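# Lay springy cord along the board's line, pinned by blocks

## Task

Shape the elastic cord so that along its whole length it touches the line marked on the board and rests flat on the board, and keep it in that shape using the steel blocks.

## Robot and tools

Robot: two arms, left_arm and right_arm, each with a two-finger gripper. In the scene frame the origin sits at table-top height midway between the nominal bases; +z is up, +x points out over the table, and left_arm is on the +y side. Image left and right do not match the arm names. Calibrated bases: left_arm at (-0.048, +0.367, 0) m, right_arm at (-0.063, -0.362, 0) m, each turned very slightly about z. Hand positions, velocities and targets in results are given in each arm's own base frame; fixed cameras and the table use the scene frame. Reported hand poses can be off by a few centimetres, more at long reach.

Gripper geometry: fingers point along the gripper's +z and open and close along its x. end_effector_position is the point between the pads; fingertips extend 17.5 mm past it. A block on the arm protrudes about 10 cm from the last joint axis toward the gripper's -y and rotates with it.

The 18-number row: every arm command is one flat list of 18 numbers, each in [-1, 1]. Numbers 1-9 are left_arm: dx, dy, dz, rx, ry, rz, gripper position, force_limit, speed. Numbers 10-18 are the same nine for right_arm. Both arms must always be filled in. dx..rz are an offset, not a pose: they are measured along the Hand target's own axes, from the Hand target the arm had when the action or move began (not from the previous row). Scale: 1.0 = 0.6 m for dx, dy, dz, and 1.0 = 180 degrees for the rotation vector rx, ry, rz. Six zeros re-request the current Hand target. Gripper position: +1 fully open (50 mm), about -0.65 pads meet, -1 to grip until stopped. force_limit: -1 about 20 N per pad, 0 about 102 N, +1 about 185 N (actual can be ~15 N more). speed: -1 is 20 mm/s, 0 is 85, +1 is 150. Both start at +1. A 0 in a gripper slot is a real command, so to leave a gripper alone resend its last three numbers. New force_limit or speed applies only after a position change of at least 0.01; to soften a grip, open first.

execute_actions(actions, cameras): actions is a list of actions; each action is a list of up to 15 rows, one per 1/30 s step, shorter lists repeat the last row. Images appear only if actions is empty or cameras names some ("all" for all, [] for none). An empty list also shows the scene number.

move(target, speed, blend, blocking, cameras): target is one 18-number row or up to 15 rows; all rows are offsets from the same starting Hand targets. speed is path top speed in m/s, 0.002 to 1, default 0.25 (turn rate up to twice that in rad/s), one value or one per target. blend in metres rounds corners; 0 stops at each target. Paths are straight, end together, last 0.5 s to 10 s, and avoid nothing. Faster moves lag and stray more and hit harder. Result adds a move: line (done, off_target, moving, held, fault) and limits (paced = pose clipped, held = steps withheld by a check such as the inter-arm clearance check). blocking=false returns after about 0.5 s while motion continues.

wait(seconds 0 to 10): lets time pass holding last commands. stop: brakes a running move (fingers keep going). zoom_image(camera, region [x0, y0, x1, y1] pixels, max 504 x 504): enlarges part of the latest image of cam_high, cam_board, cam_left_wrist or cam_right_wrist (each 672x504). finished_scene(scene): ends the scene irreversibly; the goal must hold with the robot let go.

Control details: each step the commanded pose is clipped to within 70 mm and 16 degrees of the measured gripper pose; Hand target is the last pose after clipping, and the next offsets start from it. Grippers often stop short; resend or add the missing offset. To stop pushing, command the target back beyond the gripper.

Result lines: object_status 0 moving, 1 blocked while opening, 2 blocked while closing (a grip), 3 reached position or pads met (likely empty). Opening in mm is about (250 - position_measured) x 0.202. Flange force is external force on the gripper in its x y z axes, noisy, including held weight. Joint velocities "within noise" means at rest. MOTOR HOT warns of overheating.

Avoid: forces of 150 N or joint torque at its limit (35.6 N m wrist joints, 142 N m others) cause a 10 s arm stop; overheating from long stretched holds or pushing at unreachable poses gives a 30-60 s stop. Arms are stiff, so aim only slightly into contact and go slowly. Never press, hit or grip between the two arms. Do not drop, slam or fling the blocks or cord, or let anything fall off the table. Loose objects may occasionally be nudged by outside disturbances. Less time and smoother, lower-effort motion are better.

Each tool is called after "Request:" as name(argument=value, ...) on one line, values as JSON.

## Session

Request:
execute_actions(actions=[])

Scene clock: 0.00 s.
left_arm: end_effector_position=(+0.3001, -0.0582, +0.1938) position_measured=3 object_status=3 end_effector_quat_wxyz=(+0.056, +0.359, +0.922, -0.134) | right_arm: end_effector_position=(+0.4279, +0.3034, +0.2868) position_measured=3 object_status=3 end_effector_quat_wxyz=(-0.226, +0.336, +0.843, +0.353)
Joint positions: left_arm=[0.541 -0.384 -0.623 0.253 -1.482 0.247] | right_arm=[0.321 0.101 0.093 -0.862 -1.466 0.543]
Joint velocities: within noise
Flange force (N): no reading
Hand target: left_arm +0.3001, -0.0582, +0.1938; +0.056, +0.359, +0.922, -0.134 | right_arm +0.4279, +0.3034, +0.2868; -0.226, +0.336, +0.843, +0.353
Tool commands: left_gripper/position=+1.0 left_gripper/force_limit=+1.0 left_gripper/speed=+1.0 right_gripper/position=+1.0 right_gripper/force_limit=+1.0 right_gripper/speed=+1.0
camera_calibration:
cam_left_wrist: T_world_to_cam=[[-0.732355, 0.649031, -0.205951, 0.308733], [0.632371, 0.760443, 0.14776, -0.161151], [0.252514, -0.0220246, -0.967342, 0.242445], [0, 0, 0, 1]] pos_world=[0.266789, -0.072491, 0.321923]
cam_right_wrist: T_world_to_cam=[[-0.674824, 0.413498, 0.611254, -0.00636198], [0.729945, 0.252113, 0.635311, -0.555651], [0.108595, 0.874905, -0.471962, -0.0469411], [0, 0, 0, 1]] pos_world=[0.406399, 0.183786, 0.334745]

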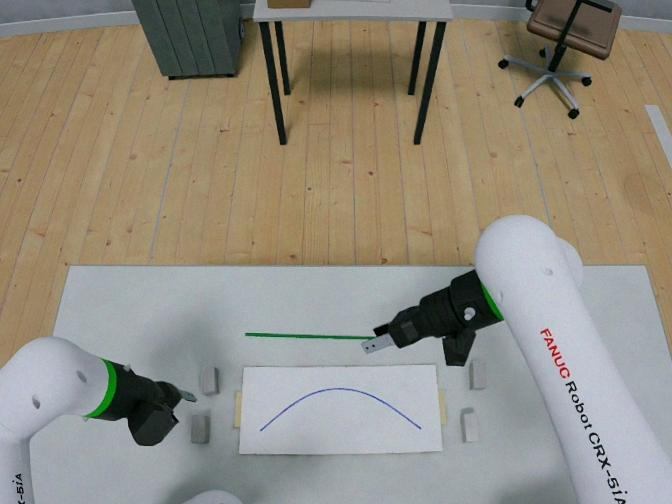

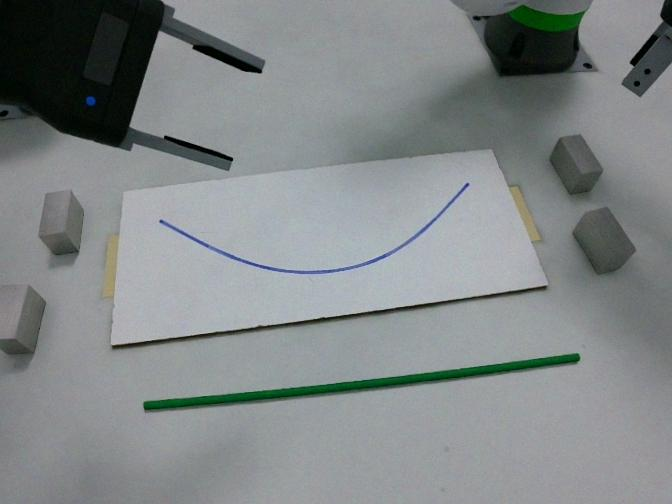

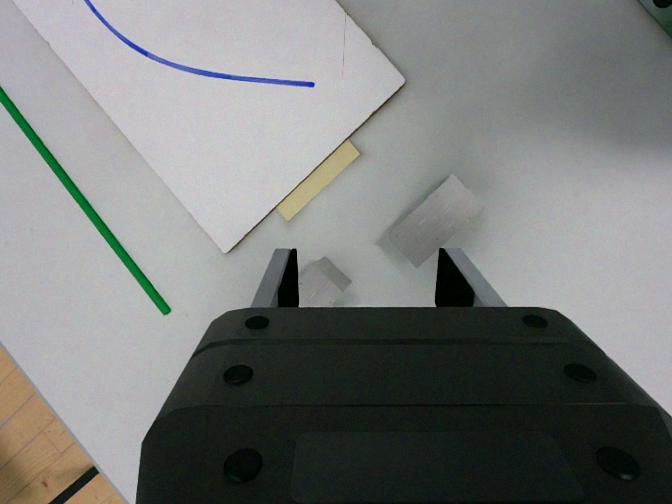

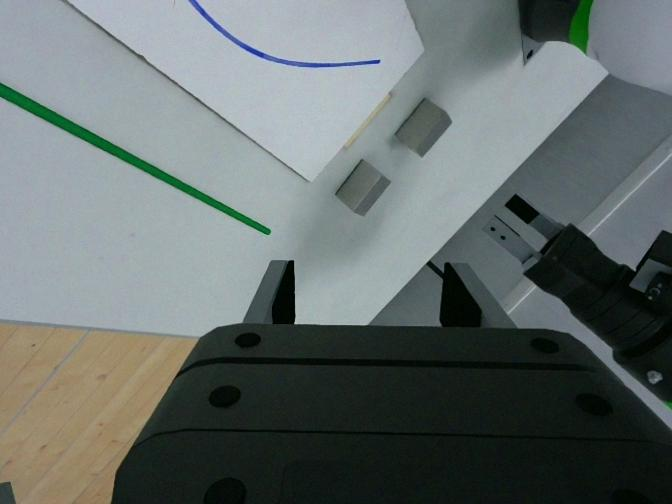

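Request:
move(target=[-0.113,0.0795,-0.004,-0.036,0.088,0.262,1,1,1,-0.2457,-0.29,-0.21,0.0605,-0.276,0.2416,1,1,1], speed=0.4, cameras=["all"])

Scene clock: 23.27 s.
left_arm: end_effector_position=(+0.3822, -0.0676, +0.1997) position_measured=3 object_status=3 end_effector_quat_wxyz=(+0.000, +0.707, +0.707, +0.000) | right_arm: end_effector_position=(+0.4186, +0.0579, +0.2001) position_measured=3 object_status=3 end_effector_quat_wxyz=(+0.000, +0.707, +0.707, +0.000)
Joint positions: left_arm=[0.167 -0.14 -0.32 0.001 -1.392 -0.167] | right_arm=[0.45 -0.05 -0.236 -0.001 -1.384 -0.448]
Flange force (N): left_arm=[2.3 -2.6 6.2] | right_arm=[-0.6 1.8 3.1]
Hand target: left_arm +0.3823, -0.0676, +0.1997; +0.000, +0.707, +0.707, +0.000 | right_arm +0.4186, +0.0579, +0.2001; +0.000, +0.707, +0.707, +0.000
Off the commanded pose: left_arm 0.000 m, 0 deg | right_arm 0.000 m, 0 deg.
move: done
camera_calibration:
cam_left_wrist: T_world_to_cam=[[0.00620392, 0.999959, -0.00665543, 0.0778689], [0.934944, -0.00343926, 0.354779, -0.415491], [0.354741, -0.00842347, -0.934927, 0.182598], [0, 0, 0, 1]] pos_world=[0.323203, -0.0777565, 0.318641]
cam_right_wrist: T_world_to_cam=[[-0.00352102, 0.999947, -0.00970793, -0.048809], [0.944439, 0.00651597, 0.328621, -0.446111], [0.328667, -0.00801147, -0.944412, 0.181554], [0, 0, 0, 1]] pos_world=[0.361482, 0.0531678, 0.31759]

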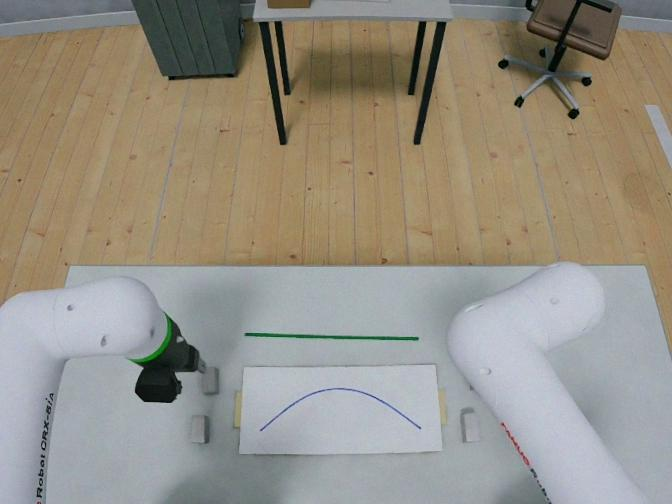

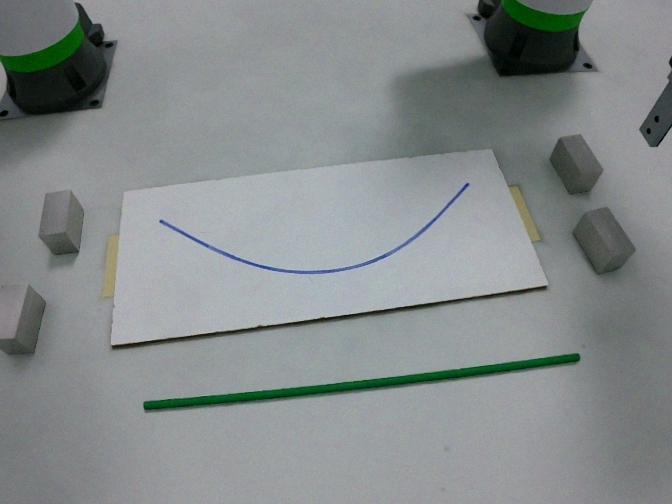

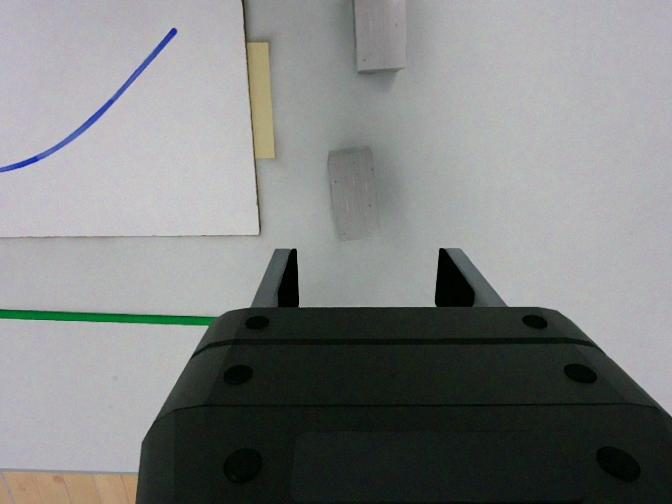

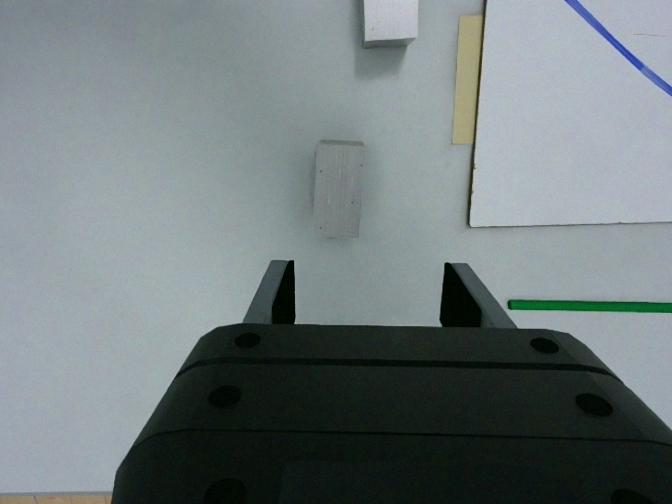

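Request:
move(target=[[0.001,0.011,0.15,0,0,-0.036,1,1,1,-0.0145,0,0.15,0,0,0.01,1,1,1],[0.001,0.011,0.291,0,0,-0.036,1,1,1,-0.0145,0,0.2915,0,0,0.01,1,1,1],[0.001,0.011,0.291,0,0,-0.036,-1,-0.5,-0.5,-0.0145,0,0.2915,0,0,0.01,-1,-0.5,-0.5],[0.001,0.011,0.1,0,0,-0.036,-1,-0.5,-0.5,-0.0145,0,0.1,0,0,0.01,-1,-0.5,-0.5]], speed=[0.25,0.15,0.1,0.2], blend=[0.01,0,0,0], cameras=["cam_left_wrist","cam_right_wrist"])

Scene clock: 32.97 s.
left_arm: end_effector_position=(+0.3888, -0.0671, +0.1397) position_measured=103 object_status=2 end_effector_quat_wxyz=(+0.000, +0.666, +0.746, +0.000) | right_arm: end_effector_position=(+0.4186, +0.0492, +0.1401) position_measured=103 object_status=2 end_effector_quat_wxyz=(+0.000, +0.718, +0.696, +0.000)
Joint positions: left_arm=[0.165 -0.083 -0.414 0.001 -1.241 -0.053] | right_arm=[0.43 -0.013 -0.346 -0.001 -1.238 -0.46]
Flange force (N): left_arm=[3.1 -2.6 11.3] | right_arm=[-0.4 1.7 8.6]
Hand target: left_arm +0.3888, -0.0671, +0.1397; +0.000, +0.666, +0.746, +0.000 | right_arm +0.4186, +0.0492, +0.1401; +0.000, +0.718, +0.696, +0.000
Off the commanded pose: left_arm 0.000 m, 0 deg | right_arm 0.000 m, 0 deg.
move: done
camera_calibration:
cam_left_wrist: T_world_to_cam=[[-0.106565, 0.994284, -0.00655658, 0.120313], [0.92939, 0.101949, 0.354741, -0.391059], [0.353382, 0.0317093, -0.934942, 0.127417], [0, 0, 0, 1]] pos_world=[0.33124, -0.0837977, 0.258641]
cam_right_wrist: T_world_to_cam=[[0.0279116, 0.999563, -0.00976124, -0.0538156], [0.944177, -0.0231559, 0.328623, -0.424821], [0.328253, -0.0183887, -0.944411, 0.125485], [0, 0, 0, 1]] pos_world=[0.361417, 0.0462625, 0.257589]
Images, in order (width x height): cam_left_wrist 672x504, cam_right_wrist 672x504.

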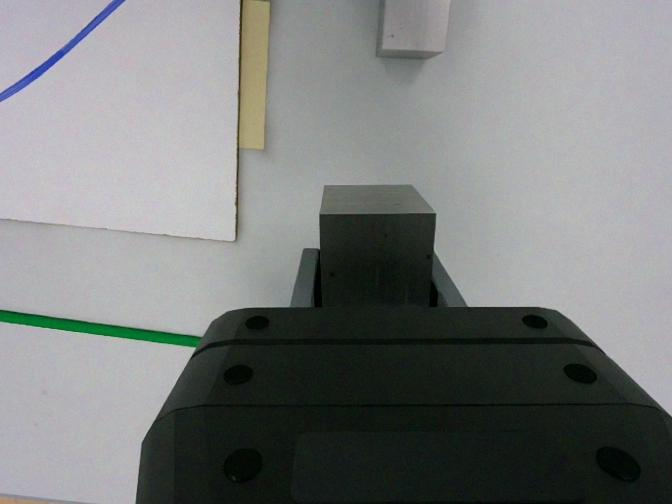

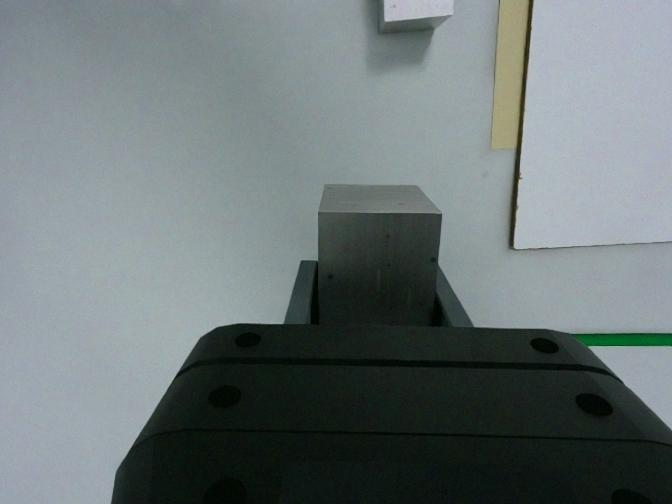

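Request:
move(target=[[-0.437,-0.1477,0.066,0,0,-0.074,-1,-0.5,-0.5,0,0,0,0,0,0,-1,-0.5,-0.5],[-0.437,-0.1477,0.165,0,0,-0.074,-1,-0.5,-0.5,0,0,0,0,0,0,-1,-0.5,-0.5],[-0.437,-0.1477,0.1806,0,0,-0.074,-1,-0.5,-0.5,0,0,0,0,0,0,-1,-0.5,-0.5],[-0.437,-0.1477,0.1804,0,0,-0.074,1,-0.8,-0.7,0,0,0,0,0,0,-1,-0.5,-0.5],[-0.437,-0.1477,0.05,0,0,-0.074,1,-0.8,-0.7,0,0,0,0,0,0,-1,-0.5,-0.5],[0.0337,-0.2013,0.02,0,0,0.025,1,-0.8,-0.7,0,0,0,0,0,0,-1,-0.5,-0.5]], speed=[0.35,0.15,0.02,0.02,0.15,0.35], blend=[0.01,0.003,0,0,0.02,0], cameras=["cam_board","cam_left_wrist"])

Request:
zoom_image(camera="cam_board", region=[200, 170, 420, 300])

Scene clock: 53.97 s.
left_arm: end_effector_position=(+0.2665, -0.0606, +0.1278) position_measured=3 object_status=3 end_effector_quat_wxyz=(+0.000, +0.695, +0.719, +0.000) | right_arm: end_effector_position=(+0.4186, +0.0492, +0.1401) position_measured=103 object_status=2 end_effector_quat_wxyz=(+0.000, +0.718, +0.696, +0.000)
Joint positions: left_arm=[0.273 -0.439 -0.707 0.001 -1.303 -0.239] | right_arm=[0.43 -0.013 -0.346 -0.001 -1.238 -0.46]
Flange force (N): left_arm=[1.2 -2.0 6.5] | right_arm=[-0.4 1.4 8.3]
Hand target: left_arm +0.2665, -0.0606, +0.1278; +0.000, +0.695, +0.719, +0.000 | right_arm +0.4186, +0.0492, +0.1401; +0.000, +0.718, +0.696, +0.000
Off the commanded pose: left_arm 0.000 m, 0 deg | right_arm 0.000 m, 0 deg.
move: done
camera_calibration:
cam_left_wrist: T_world_to_cam=[[-0.0282879, 0.999578, -0.00662921, 0.080222], [0.934491, 0.0287992, 0.35482, -0.279619], [0.354861, 0.00384219, -0.934911, 0.157122], [0, 0, 0, 1]] pos_world=[0.207815, -0.072739, 0.246641]
Images, in order (width x height): cam_board 672x504, cam_left_wrist 672x504.

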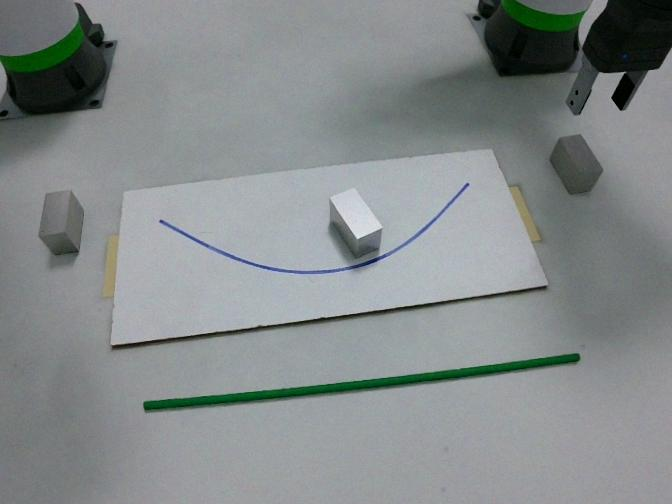

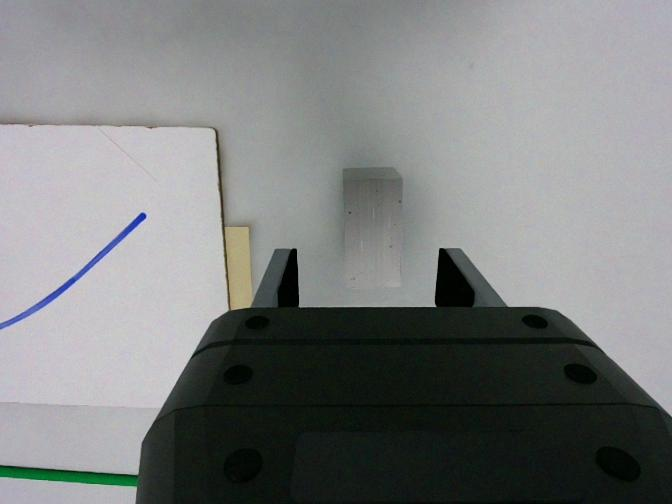

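Scaled by 2.291.

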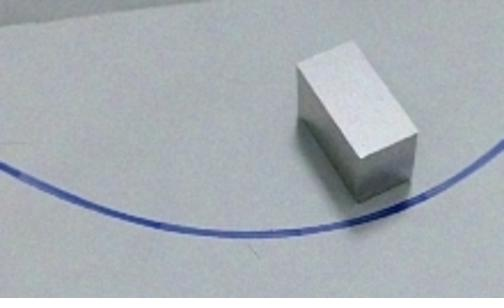

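Request:
move(target=[[-0.4647,0.0908,0.03,0,0,-0.0992,1,-0.8,0.5,0,0,0,0,0,0,-1,-0.5,-0.5],[-0.4647,0.0908,0.1605,0,0,-0.0992,1,-0.8,0.5,0,0,0,0,0,0,-1,-0.5,-0.5],[-0.4647,0.0908,0.1605,0,0,-0.0992,-1,-0.8,-0.5,0,0,0,0,0,0,-1,-0.5,-0.5],[-0.4647,0.0908,0.159,0,0,-0.0992,-1,-0.8,-0.5,0,0,0,0,0,0,-1,-0.5,-0.5],[-0.4614,0.1011,0.159,0,0,-0.0992,-1,-0.8,-0.5,0,0,0,0,0,0,-1,-0.5,-0.5],[-0.4614,0.1011,0.1607,0,0,-0.0992,1,-0.8,-0.5,0,0,0,0,0,0,-1,-0.5,-0.5]], speed=[0.4,0.15,0.02,0.02,0.02,0.02], blend=[0.01,0,0,0,0,0], cameras=["cam_board"])

Request:
zoom_image(camera="cam_board", region=[200, 170, 420, 300])

Scene clock: 73.17 s.
left_arm: end_effector_position=(+0.3366, -0.3352, +0.0315) position_measured=3 object_status=0 end_effector_quat_wxyz=(+0.000, +0.575, +0.818, +0.000) | right_arm: end_effector_position=(+0.4186, +0.0492, +0.1401) position_measured=103 object_status=2 end_effector_quat_wxyz=(+0.000, +0.718, +0.696, +0.000)
Joint positions: left_arm=[-0.506 0.242 -0.343 0.001 -0.987 0.851] | right_arm=[0.43 -0.013 -0.346 -0.001 -1.238 -0.46]
Flange force (N): left_arm=[3.3 -0.3 4.6] | right_arm=[-0.6 1.3 8.5]
Hand target: left_arm +0.3366, -0.3352, +0.0315; +0.000, +0.575, +0.818, +0.000 | right_arm +0.4186, +0.0492, +0.1401; +0.000, +0.718, +0.696, +0.000
Off the commanded pose: left_arm 0.000 m, 0 deg | right_arm 0.000 m, 0 deg.
move: done; limits=paced
Images, in order (width x height): cam_board 672x504.

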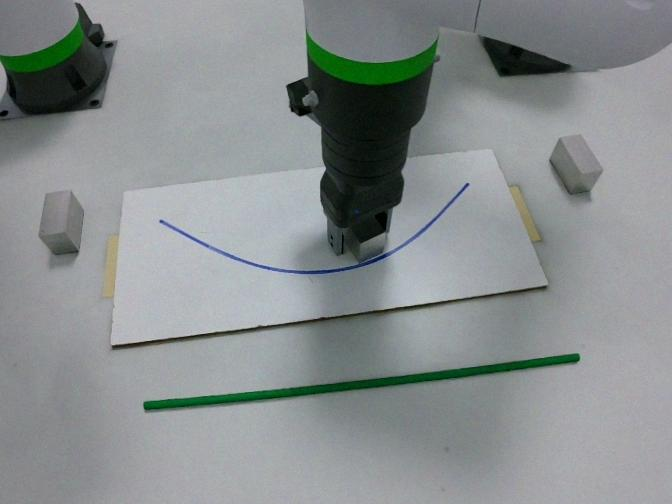

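Scaled by 2.291.

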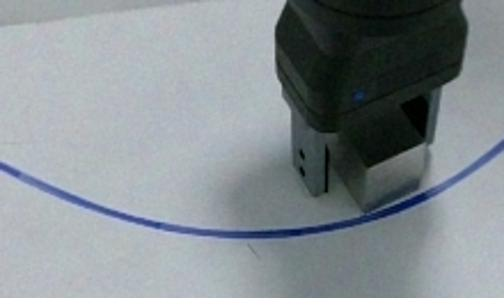

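Request:
move(target=[[0,0,-0.1,0,0,0,1,-0.8,-0.5,0,0,0,0,0,0,-1,-0.5,-0.5],[0.48,0.0661,-0.164,0,0,0.0992,1,-0.8,-0.5,0.1,-0.03,0.0,0,0,0.02,-1,-0.5,-0.5],[0.48,0.0661,-0.164,0,0,0.0992,1,-0.8,-0.5,0.46,-0.1263,0.09,0,0,0.088,-1,-0.5,-0.5],[0.48,0.0661,-0.164,0,0,0.0992,1,-0.8,-0.5,0.46,-0.1263,0.165,0,0,0.088,-1,-0.5,-0.5],[0.48,0.0661,-0.164,0,0,0.0992,1,-0.8,-0.5,0.46,-0.1263,0.1805,0,0,0.088,-1,-0.5,-0.5]], speed=[0.15,0.35,0.35,0.15,0.02], blend=[0.02,0.02,0.01,0.003,0], cameras=["cam_board","cam_left_wrist"])

Request:
zoom_image(camera="cam_board", region=[200, 170, 420, 300])

Scene clock: 84.93 s.
left_arm: end_effector_position=(+0.2763, -0.0508, +0.1297) position_measured=3 object_status=3 end_effector_quat_wxyz=(+0.000, +0.695, +0.719, +0.000) | right_arm: end_effector_position=(+0.3512, +0.3275, +0.0320) position_measured=103 object_status=2 end_effector_quat_wxyz=(+0.000, +0.807, +0.591, +0.000)
Joint positions: left_arm=[0.3 -0.414 -0.688 0.001 -1.298 -0.266] | right_arm=[1.024 0.253 -0.327 -0.001 -0.991 -1.331]
Flange force (N): left_arm=[2.5 -1.2 5.7] | right_arm=[0.7 1.0 8.6]
Hand target: left_arm +0.2763, -0.0508, +0.1297; +0.000, +0.695, +0.719, +0.000 | right_arm +0.3512, +0.3275, +0.0320; +0.000, +0.807, +0.591, +0.000
Off the commanded pose: left_arm 0.000 m, 0 deg | right_arm 0.000 m, 0 deg.
move: done
camera_calibration:
cam_left_wrist: T_world_to_cam=[[-0.0282879, 0.999578, -0.00662921, 0.0707166], [0.934491, 0.0287992, 0.35482, -0.289769], [0.354861, 0.00384219, -0.934911, 0.155476], [0, 0, 0, 1]] pos_world=[0.217615, -0.062939, 0.248641]
Images, in order (width x height): cam_board 672x504, cam_left_wrist 672x504.

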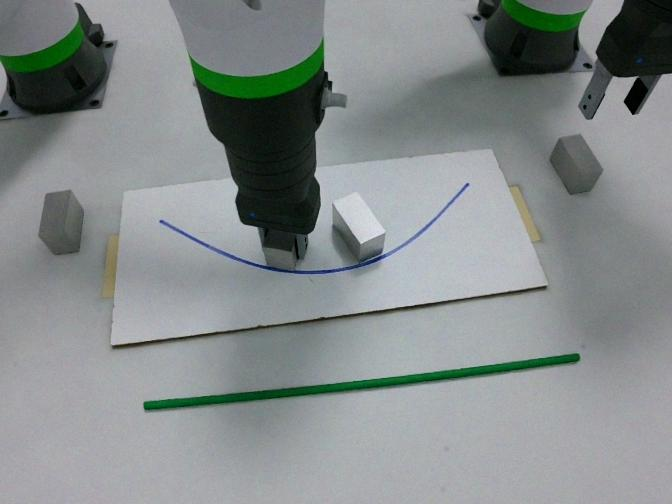

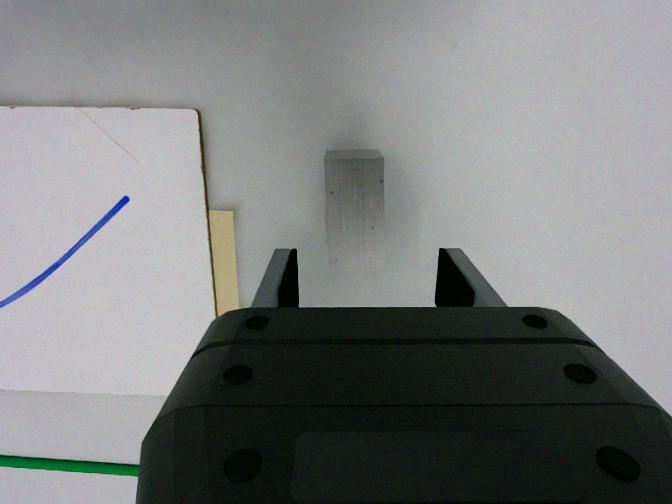

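Scaled by 2.291.

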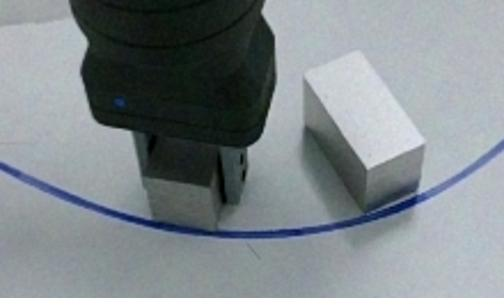

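Request:
move(target=[[0,0,0.08,0,0,0,1,-0.8,-0.5,0,-0.005,-0.0006,0,0,0.025,-1,-0.5,-0.5],[0,0,0.1,0,0,0,1,-0.8,-0.5,0,-0.005,0.001,0,0,0.025,0.95,-0.8,-0.5],[0,0,0.1742,0,0,0,1,-0.8,-0.5,0,-0.005,-0.163,0,0,0.025,1,-0.8,-0.5],[0,0,0.1742,0,0,0,-1,-0.5,-0.5,0.182,0.216,-0.163,0,0,-0.598,1,-0.8,-0.5],[0,0,0.05,0,0,0,-1,-0.5,-0.5,0.182,0.216,-0.025,0,0,-0.598,1,-0.8,-0.5]], speed=[0.1,0.05,0.15,0.4,0.2], cameras=["cam_board","cam_left_wrist","cam_right_wrist"])

Request:
zoom_image(camera="cam_board", region=[200, 170, 420, 300])

Scene clock: 104.63 s.
left_arm: end_effector_position=(+0.2763, -0.0508, +0.0997) position_measured=104 object_status=2 end_effector_quat_wxyz=(+0.000, +0.695, +0.719, +0.000) | right_arm: end_effector_position=(+0.5077, +0.3924, +0.0469) position_measured=3 object_status=3 end_effector_quat_wxyz=(+0.000, -0.001, +1.000, +0.000)
Joint positions: left_arm=[0.3 -0.384 -0.743 0.001 -1.212 -0.266] | right_arm=[0.862 0.597 0.209 -0.001 -1.183 0.711]
Flange force (N): left_arm=[2.3 -1.9 12.0] | right_arm=[0.1 -0.7 2.9]
Hand target: left_arm +0.2763, -0.0508, +0.0997; +0.000, +0.695, +0.719, +0.000 | right_arm +0.5078, +0.3924, +0.0470; +0.000, -0.001, +1.000, +0.000
Off the commanded pose: left_arm 0.000 m, 0 deg | right_arm 0.000 m, 0 deg.
move: done
camera_calibration:
cam_left_wrist: T_world_to_cam=[[-0.028287, 0.999578, -0.00662591, 0.0705168], [0.934524, 0.0287975, 0.354732, -0.279113], [0.354773, 0.00384223, -0.934944, 0.127455], [0, 0, 0, 1]] pos_world=[0.217615, -0.062939, 0.218641]
cam_right_wrist: T_world_to_cam=[[-0.999944, -0.00354107, -0.00993121, 0.515223], [-0.00661579, 0.944138, 0.329483, -0.367232], [0.00820971, 0.329531, -0.944109, 0.0405443], [0, 0, 0, 1]] pos_world=[0.512432, 0.335181, 0.164392]
Images, in order (width x height): cam_board 672x504, cam_left_wrist 672x504, cam_right_wrist 672x504.

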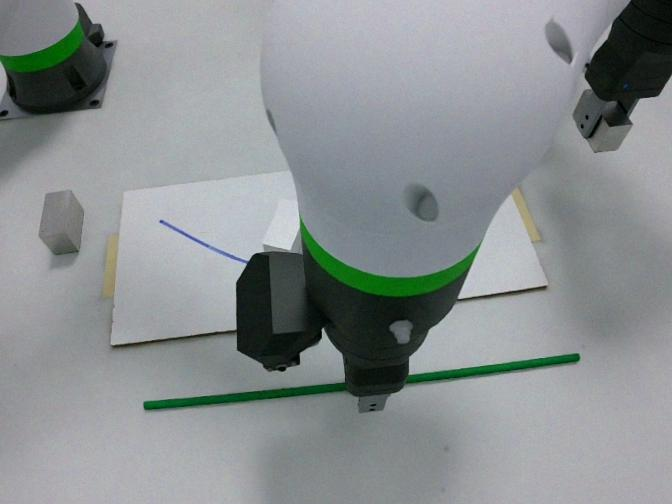

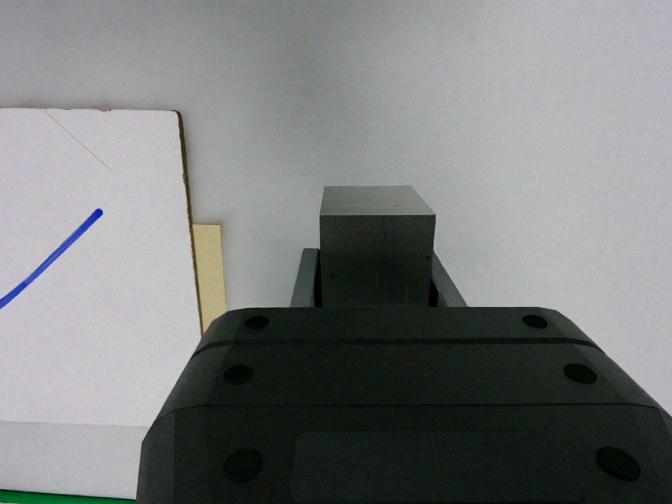

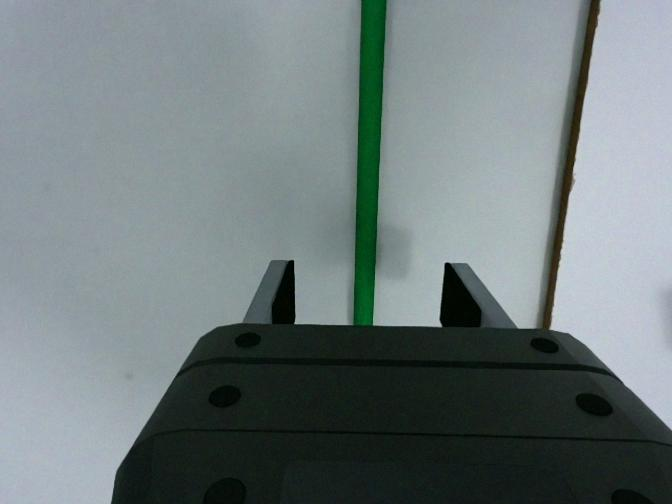

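Scaled by 2.291.

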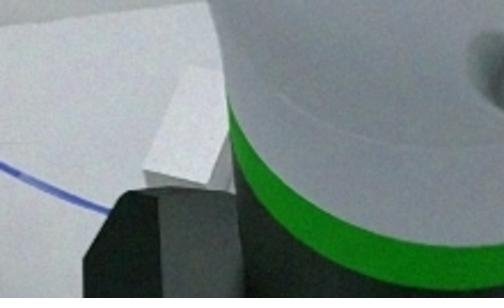

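Request:
move(target=[[0,0,0,0,0,0,-1,-0.5,-0.5,0,0,0.0457,0,0,0,1,-0.8,-0.5],[0,0,0,0,0,0,-1,-0.5,-0.5,0,0,0.0456,0,0,0,-1,-0.9,-0.6],[0,0,0,0,0,0,-1,-0.5,-0.5,0,0,-0.02,0,0,0,-1,-0.9,-0.6],[0,0,0,0,0,0,-1,-0.5,-0.5,0.1937,-0.028,-0.02,0,0,-0.0115,-1,-0.9,-0.6],[0,0,0,0,0,0,-1,-0.5,-0.5,0.1937,-0.028,0.0345,0,0,-0.0115,-1,-0.9,-0.6]], speed=[0.06,0.05,0.12,0.15,0.05], cameras=["cam_board","cam_right_wrist"])

Scene clock: 118.87 s.
left_arm: end_effector_position=(+0.2763, -0.0508, +0.0997) position_measured=104 object_status=2 end_effector_quat_wxyz=(+0.000, +0.695, +0.719, +0.000) | right_arm: end_effector_position=(+0.3915, +0.3755, +0.0263) position_measured=214 object_status=2 end_effector_quat_wxyz=(+0.000, -0.019, +1.000, +0.000)
Joint positions: left_arm=[0.3 -0.384 -0.743 0.001 -1.212 -0.266] | right_arm=[1.006 0.397 -0.146 -0.001 -1.027 0.602]
Flange force (N): left_arm=[1.7 -1.4 12.2] | right_arm=[-1.4 0.2 2.9]
Hand target: left_arm +0.2763, -0.0508, +0.0997; +0.000, +0.695, +0.719, +0.000 | right_arm +0.3915, +0.3755, +0.0263; +0.000, -0.019, +1.000, +0.000
Off the commanded pose: left_arm 0.000 m, 0 deg | right_arm 0.000 m, 0 deg.
move: done
camera_calibration:
cam_right_wrist: T_world_to_cam=[[-0.999161, -0.0396878, -0.010077, 0.412072], [-0.0407911, 0.943282, 0.329478, -0.331551], [-0.00357074, 0.329612, -0.94411, 0.0320938], [0, 0, 0, 1]] pos_world=[0.398316, 0.318521, 0.143691]
Images, in order (width x height): cam_board 672x504, cam_right_wrist 672x504.

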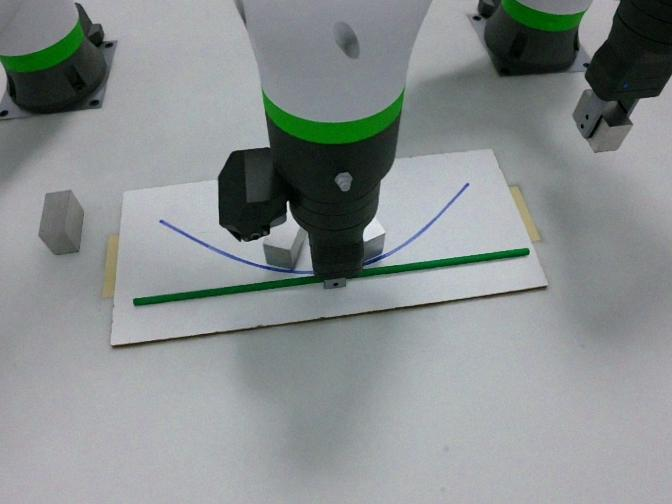

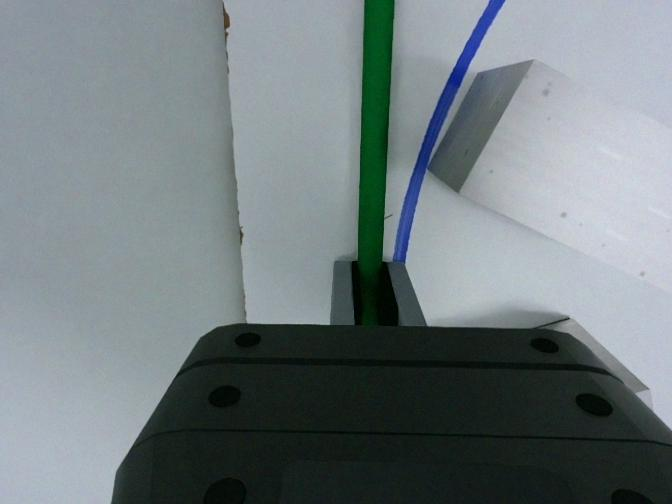

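Request:
move(target=[[0,0,0,0,0,0,-1,-0.5,-0.5,0,-0.025,-0.002,0,0,0,-1,-0.9,-0.6],[0,0,0,0,0,0,-1,-0.5,-0.5,0,-0.025,0.0005,0,0,0,-1,-0.9,-0.6],[0,0,0,0,0,0,-1,-0.5,-0.5,0,-0.025,0.0005,0,0,0,-0.3,-0.9,-1],[0,0,0,0,0,0,-1,-0.5,-0.5,0,-0.025,-0.15,0,0,0,-0.3,-0.9,-1],[0,0,0,0,0,0,-1,-0.5,-0.5,0.18,-0.4997,-0.19,0,0,0.504,1,-0.9,1]], speed=[0.04,0.03,0.03,0.1,0.4], cameras=["cam_board","cam_right_wrist","cam_high"])

Request:
zoom_image(camera="cam_board", region=[120, 170, 550, 330])

Scene clock: 133.30 s.
left_arm: end_effector_position=(+0.2763, -0.0508, +0.0997) position_measured=104 object_status=2 end_effector_quat_wxyz=(+0.000, +0.695, +0.719, +0.000) | right_arm: end_effector_position=(+0.2948, +0.0718, +0.1401) position_measured=3 object_status=0 end_effector_quat_wxyz=(+0.000, +0.698, +0.716, +0.000)
Joint positions: left_arm=[0.3 -0.384 -0.743 0.001 -1.212 -0.266] | right_arm=[0.681 -0.348 -0.621 -0.001 -1.298 -0.656]
Flange force (N): left_arm=[2.7 -1.9 12.1] | right_arm=[-0.8 3.3 3.5]
Hand target: left_arm +0.2763, -0.0508, +0.0997; +0.000, +0.695, +0.719, +0.000 | right_arm +0.2948, +0.0718, +0.1401; +0.000, +0.698, +0.716, +0.000
Off the commanded pose: left_arm 0.000 m, 0 deg | right_arm 0.000 m, 0 deg.
move: done
camera_calibration:
cam_right_wrist: T_world_to_cam=[[-0.0271145, 0.999585, -0.00971127, -0.056768], [0.944015, 0.0288, 0.328644, -0.311014], [0.328787, -0.00025657, -0.944404, 0.165107], [0, 0, 0, 1]] pos_world=[0.237778, 0.065744, 0.25759]
Images, in order (width x height): cam_high 672x504, cam_board 672x504, cam_right_wrist 672x504.

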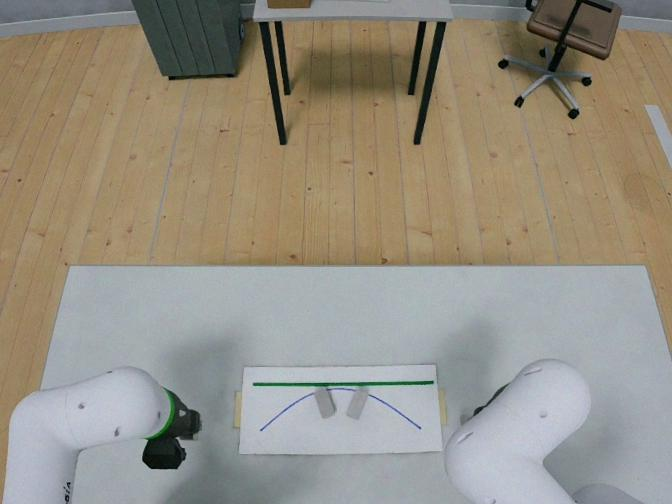

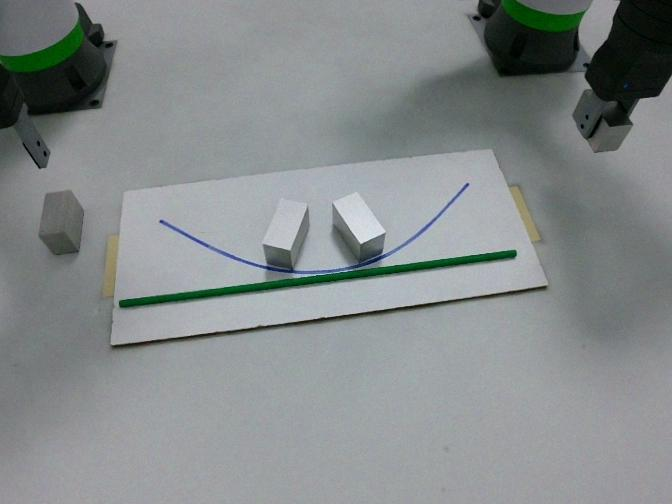

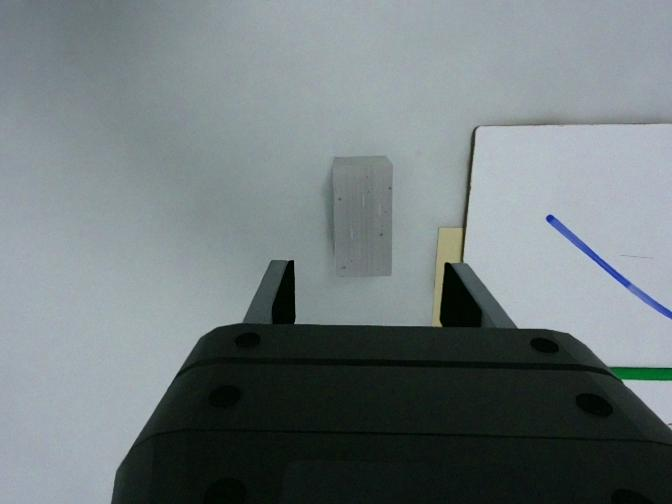

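Scaled by 1.172.

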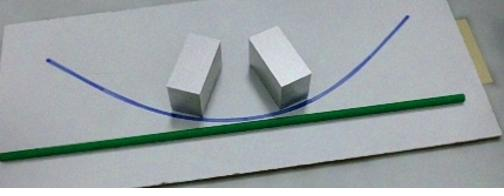

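Request:
move(target=[[0,0,0,0,0,0,-1,-0.5,-0.5,0.0072,0.0075,0.191,0,0,0,1,-0.9,1],[0,0,0,0,0,0,-1,-0.5,-0.5,0.0072,0.0075,0.1912,0,0,0,-1,-0.5,-0.5],[0,0,0,0,0,0,-1,-0.5,-0.5,0.0072,0.0075,0.07,0,0,0,-1,-0.5,-0.5],[-0.2365,0.2968,0,0,0,-0.199,-1,-0.5,-0.5,0.18,0.2993,0.07,0,0,0.22,-1,-0.5,-0.5],[-0.2365,0.2968,0.1128,0,0,-0.199,-1,-0.5,-0.5,0.18,0.2993,0.1802,0,0,0.22,-1,-0.5,-0.5]], speed=[0.15,0.05,0.15,0.3,0.12], blend=[0,0,0.02,0,0], cameras=["cam_board","cam_left_wrist","cam_right_wrist"])

Scene clock: 158.27 s.
left_arm: end_effector_position=(+0.4591, -0.1866, +0.0321) position_measured=104 object_status=2 end_effector_quat_wxyz=(+0.000, +0.440, +0.898, +0.000) | right_arm: end_effector_position=(+0.4716, +0.1843, +0.0321) position_measured=103 object_status=2 end_effector_quat_wxyz=(+0.000, +0.900, +0.437, +0.000)
Joint positions: left_arm=[-0.12 0.287 -0.282 0.001 -1.002 0.779] | right_arm=[0.632 0.311 -0.25 -0.001 -1.01 -1.298]
Flange force (N): left_arm=[2.9 -0.7 10.0] | right_arm=[-11.3 -2.5 -10.7]
Hand target: left_arm +0.4591, -0.1866, +0.0321; +0.000, +0.440, +0.898, +0.000 | right_arm +0.4716, +0.1843, +0.0320; +0.000, +0.900, +0.437, +0.000
Off the commanded pose: left_arm 0.000 m, 0 deg | right_arm 0.000 m, 0 deg.
move: done
camera_calibration:
cam_left_wrist: T_world_to_cam=[[-0.608033, 0.793887, -0.00629368, 0.438752], [0.740973, 0.570318, 0.354536, -0.232193], [0.285051, 0.210906, -0.935021, 0.0705422], [0, 0, 0, 1]] pos_world=[0.418717, -0.230774, 0.151041]
cam_right_wrist: T_world_to_cam=[[0.616314, 0.787437, -0.0100068, -0.429753], [0.745873, -0.579611, 0.328216, -0.240122], [0.252649, -0.209748, -0.94455, 0.079483], [0, 0, 0, 1]] pos_world=[0.423881, 0.215898, 0.149587]
Images, in order (width x height): cam_board 672x504, cam_left_wrist 672x504, cam_right_wrist 672x504.

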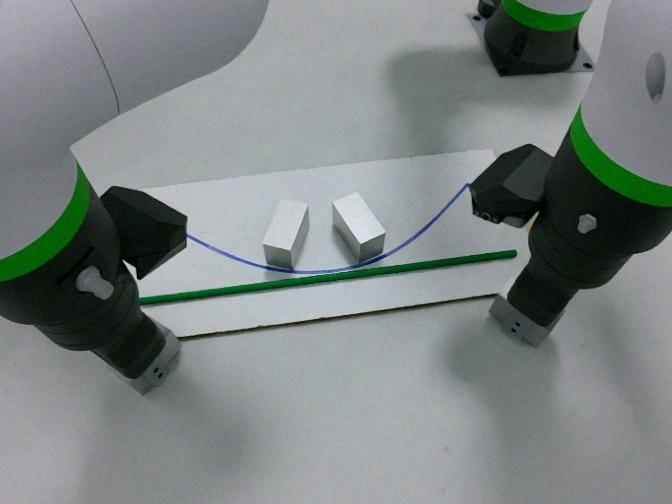

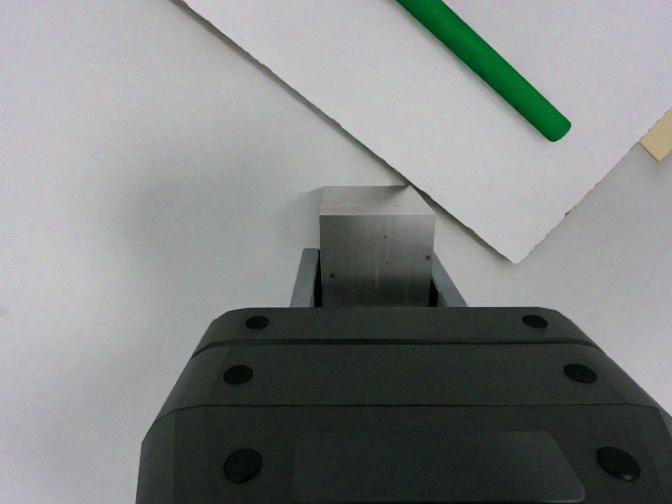

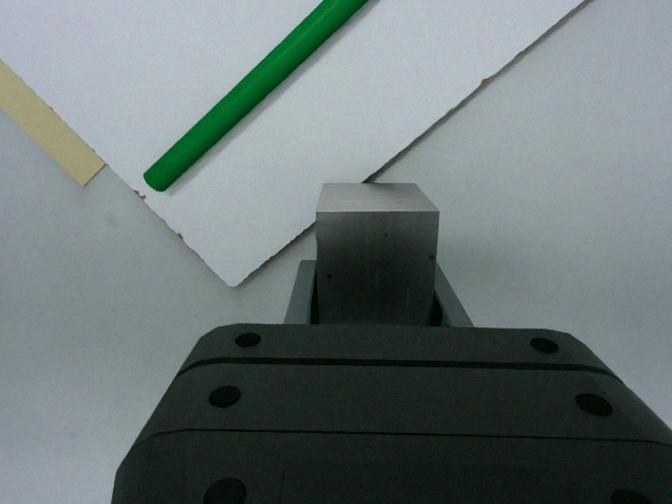

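Request:
move(target=[[0,0,0,0,0,0,-1,-0.5,-0.5,0,0,-0.0008,0,0,0,-1,-0.5,-0.5],[0.1632,-0.1742,0,0,0,0,-1,-0.5,-0.5,-0.1638,-0.1697,-0.0008,0,0,0,-1,-0.5,-0.5]], speed=[0.02,0.06], cameras=["cam_board","cam_left_wrist","cam_right_wrist"])

Scene clock: 167.70 s.
left_arm: end_effector_position=(+0.3165, -0.1732, +0.0321) position_measured=104 object_status=2 end_effector_quat_wxyz=(+0.000, +0.440, +0.898, +0.000) | right_arm: end_effector_position=(+0.3308, +0.1700, +0.0325) position_measured=103 object_status=2 end_effector_quat_wxyz=(+0.000, +0.900, +0.437, +0.000)
Joint positions: left_arm=[-0.132 -0.036 -0.651 0.001 -0.956 0.791] | right_arm=[0.831 -0.007 -0.621 -0.001 -0.956 -1.497]
Flange force (N): left_arm=[3.1 0.2 10.8] | right_arm=[1.0 1.3 9.4]
Hand target: left_arm +0.3165, -0.1732, +0.0321; +0.000, +0.440, +0.898, +0.000 | right_arm +0.3308, +0.1700, +0.0325; +0.000, +0.900, +0.437, +0.000
Off the commanded pose: left_arm 0.000 m, 0 deg | right_arm 0.000 m, 0 deg.
move: done
camera_calibration:
cam_left_wrist: T_world_to_cam=[[-0.607929, 0.793967, -0.00624466, 0.34147], [0.741058, 0.570207, 0.354538, -0.134163], [0.285052, 0.210906, -0.935021, 0.108385], [0, 0, 0, 1]] pos_world=[0.276117, -0.217474, 0.151041]
cam_right_wrist: T_world_to_cam=[[0.616312, 0.787438, -0.0100074, -0.33179], [0.745874, -0.579609, 0.328216, -0.143465], [0.252649, -0.209748, -0.94455, 0.112455], [0, 0, 0, 1]] pos_world=[0.283081, 0.201698, 0.149987]
Images, in order (width x height): cam_board 672x504, cam_left_wrist 672x504, cam_right_wrist 672x504.

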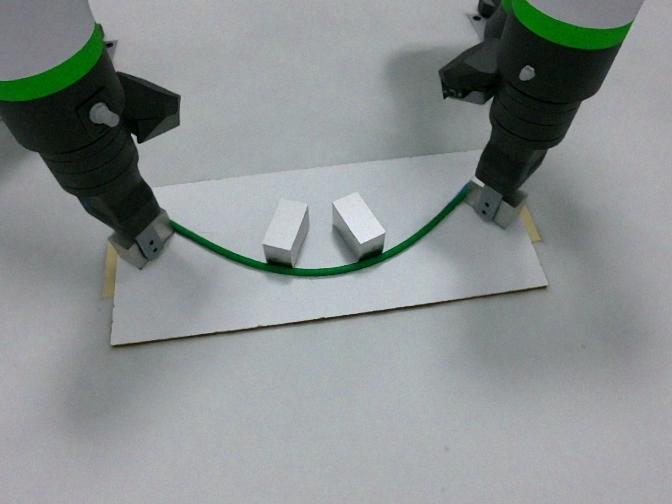

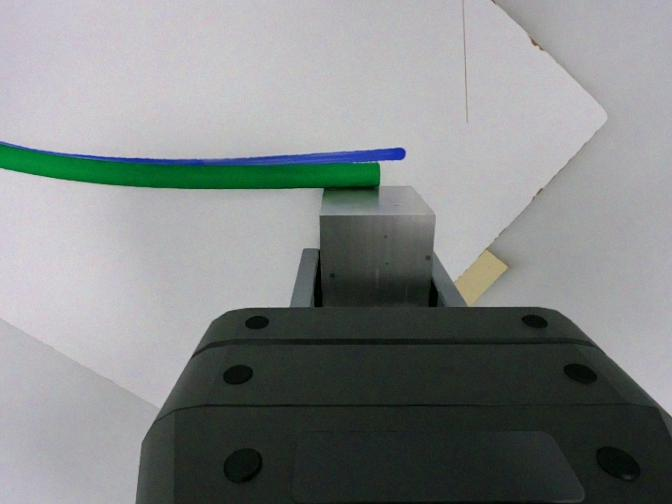

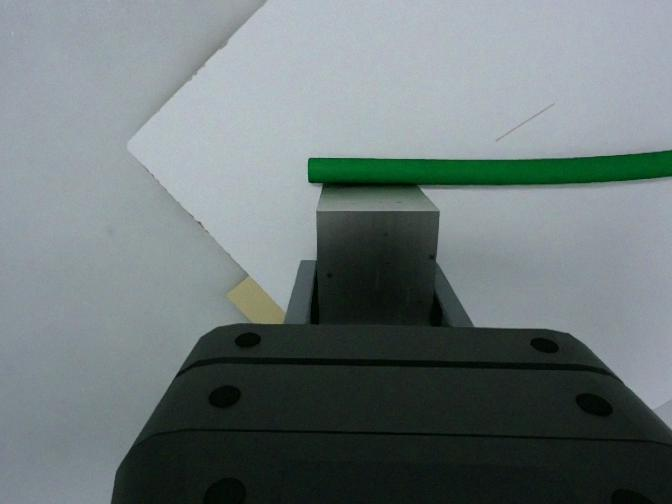

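Request:
move(target=[[0,-0.01,0,0,0,0,-1,-0.5,-0.5,0,0,0.0012,0,0,0,-1,-0.5,-0.5],[0,-0.01,0,0,0,0,-1,-0.5,-0.5,0,0,0.0013,0,0,0,0.65,-0.8,-1],[0,-0.01,0,0,0,0,-1,-0.5,-0.5,0,0,-0.1,0,0,0,0.65,-0.8,-1],[0,-0.01,0,0,0,0,-1,-0.5,-0.5,0.1165,-0.061,-0.1,0,0,-0.521,0.5,-0.8,-1],[0,-0.01,0,0,0,0,-1,-0.5,-0.5,0.1165,-0.061,0.0095,0,0,-0.521,0.5,-0.8,-1]], speed=[0.03,0.03,0.1,0.25,0.12], cameras=["cam_board","cam_left_wrist","cam_right_wrist"])

Scene clock: 187.00 s.
left_arm: end_effector_position=(+0.3118, -0.1769, +0.0321) position_measured=104 object_status=2 end_effector_quat_wxyz=(+0.000, +0.440, +0.898, +0.000) | right_arm: end_effector_position=(+0.3453, +0.2476, +0.0269) position_measured=78 object_status=3 end_effector_quat_wxyz=(+0.000, +0.296, +0.955, +0.000)
Joint positions: left_arm=[-0.144 -0.042 -0.657 0.001 -0.956 0.803] | right_arm=[0.932 0.133 -0.487 -0.001 -0.95 0.038]
Flange force (N): left_arm=[2.9 1.6 10.7] | right_arm=[-0.9 0.7 2.6]
Hand target: left_arm +0.3118, -0.1769, +0.0321; +0.000, +0.440, +0.898, +0.000 | right_arm +0.3453, +0.2476, +0.0269; +0.000, +0.296, +0.955, +0.000
Off the commanded pose: left_arm 0.000 m, 0 deg | right_arm 0.000 m, 0 deg.
move: done
camera_calibration:
cam_left_wrist: T_world_to_cam=[[-0.607988, 0.793921, -0.00627245, 0.34142], [0.74101, 0.57027, 0.354537, -0.128526], [0.285051, 0.210906, -0.935021, 0.110513], [0, 0, 0, 1]] pos_world=[0.271317, -0.221074, 0.151041]
cam_right_wrist: T_world_to_cam=[[-0.826345, 0.563082, -0.00965955, 0.151779], [0.529064, 0.782071, 0.329328, -0.36978], [0.192993, 0.267028, -0.944166, 0.0222919], [0, 0, 0, 1]] pos_world=[0.316757, 0.197777, 0.144292]
Images, in order (width x height): cam_board 672x504, cam_left_wrist 672x504, cam_right_wrist 672x504.

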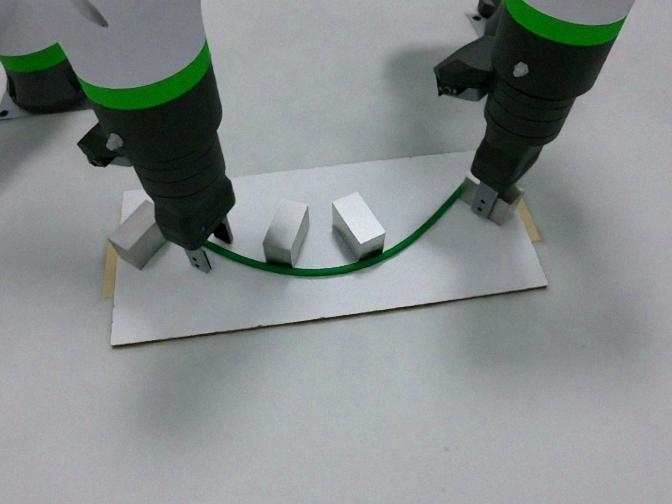

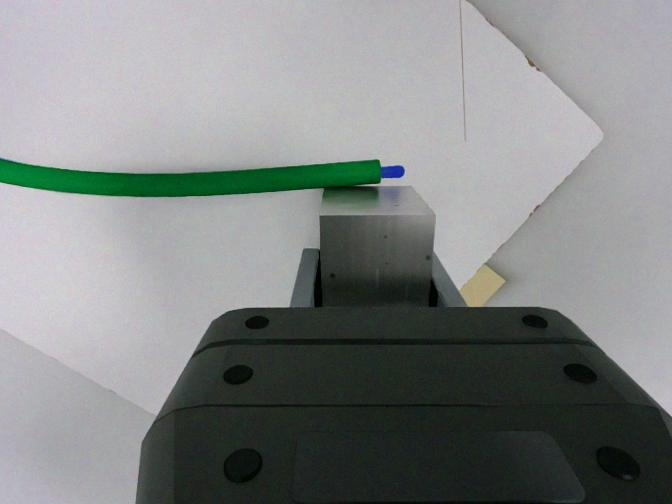

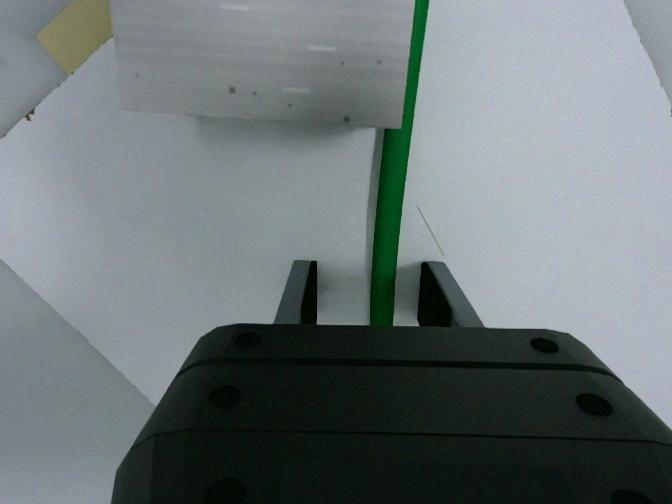

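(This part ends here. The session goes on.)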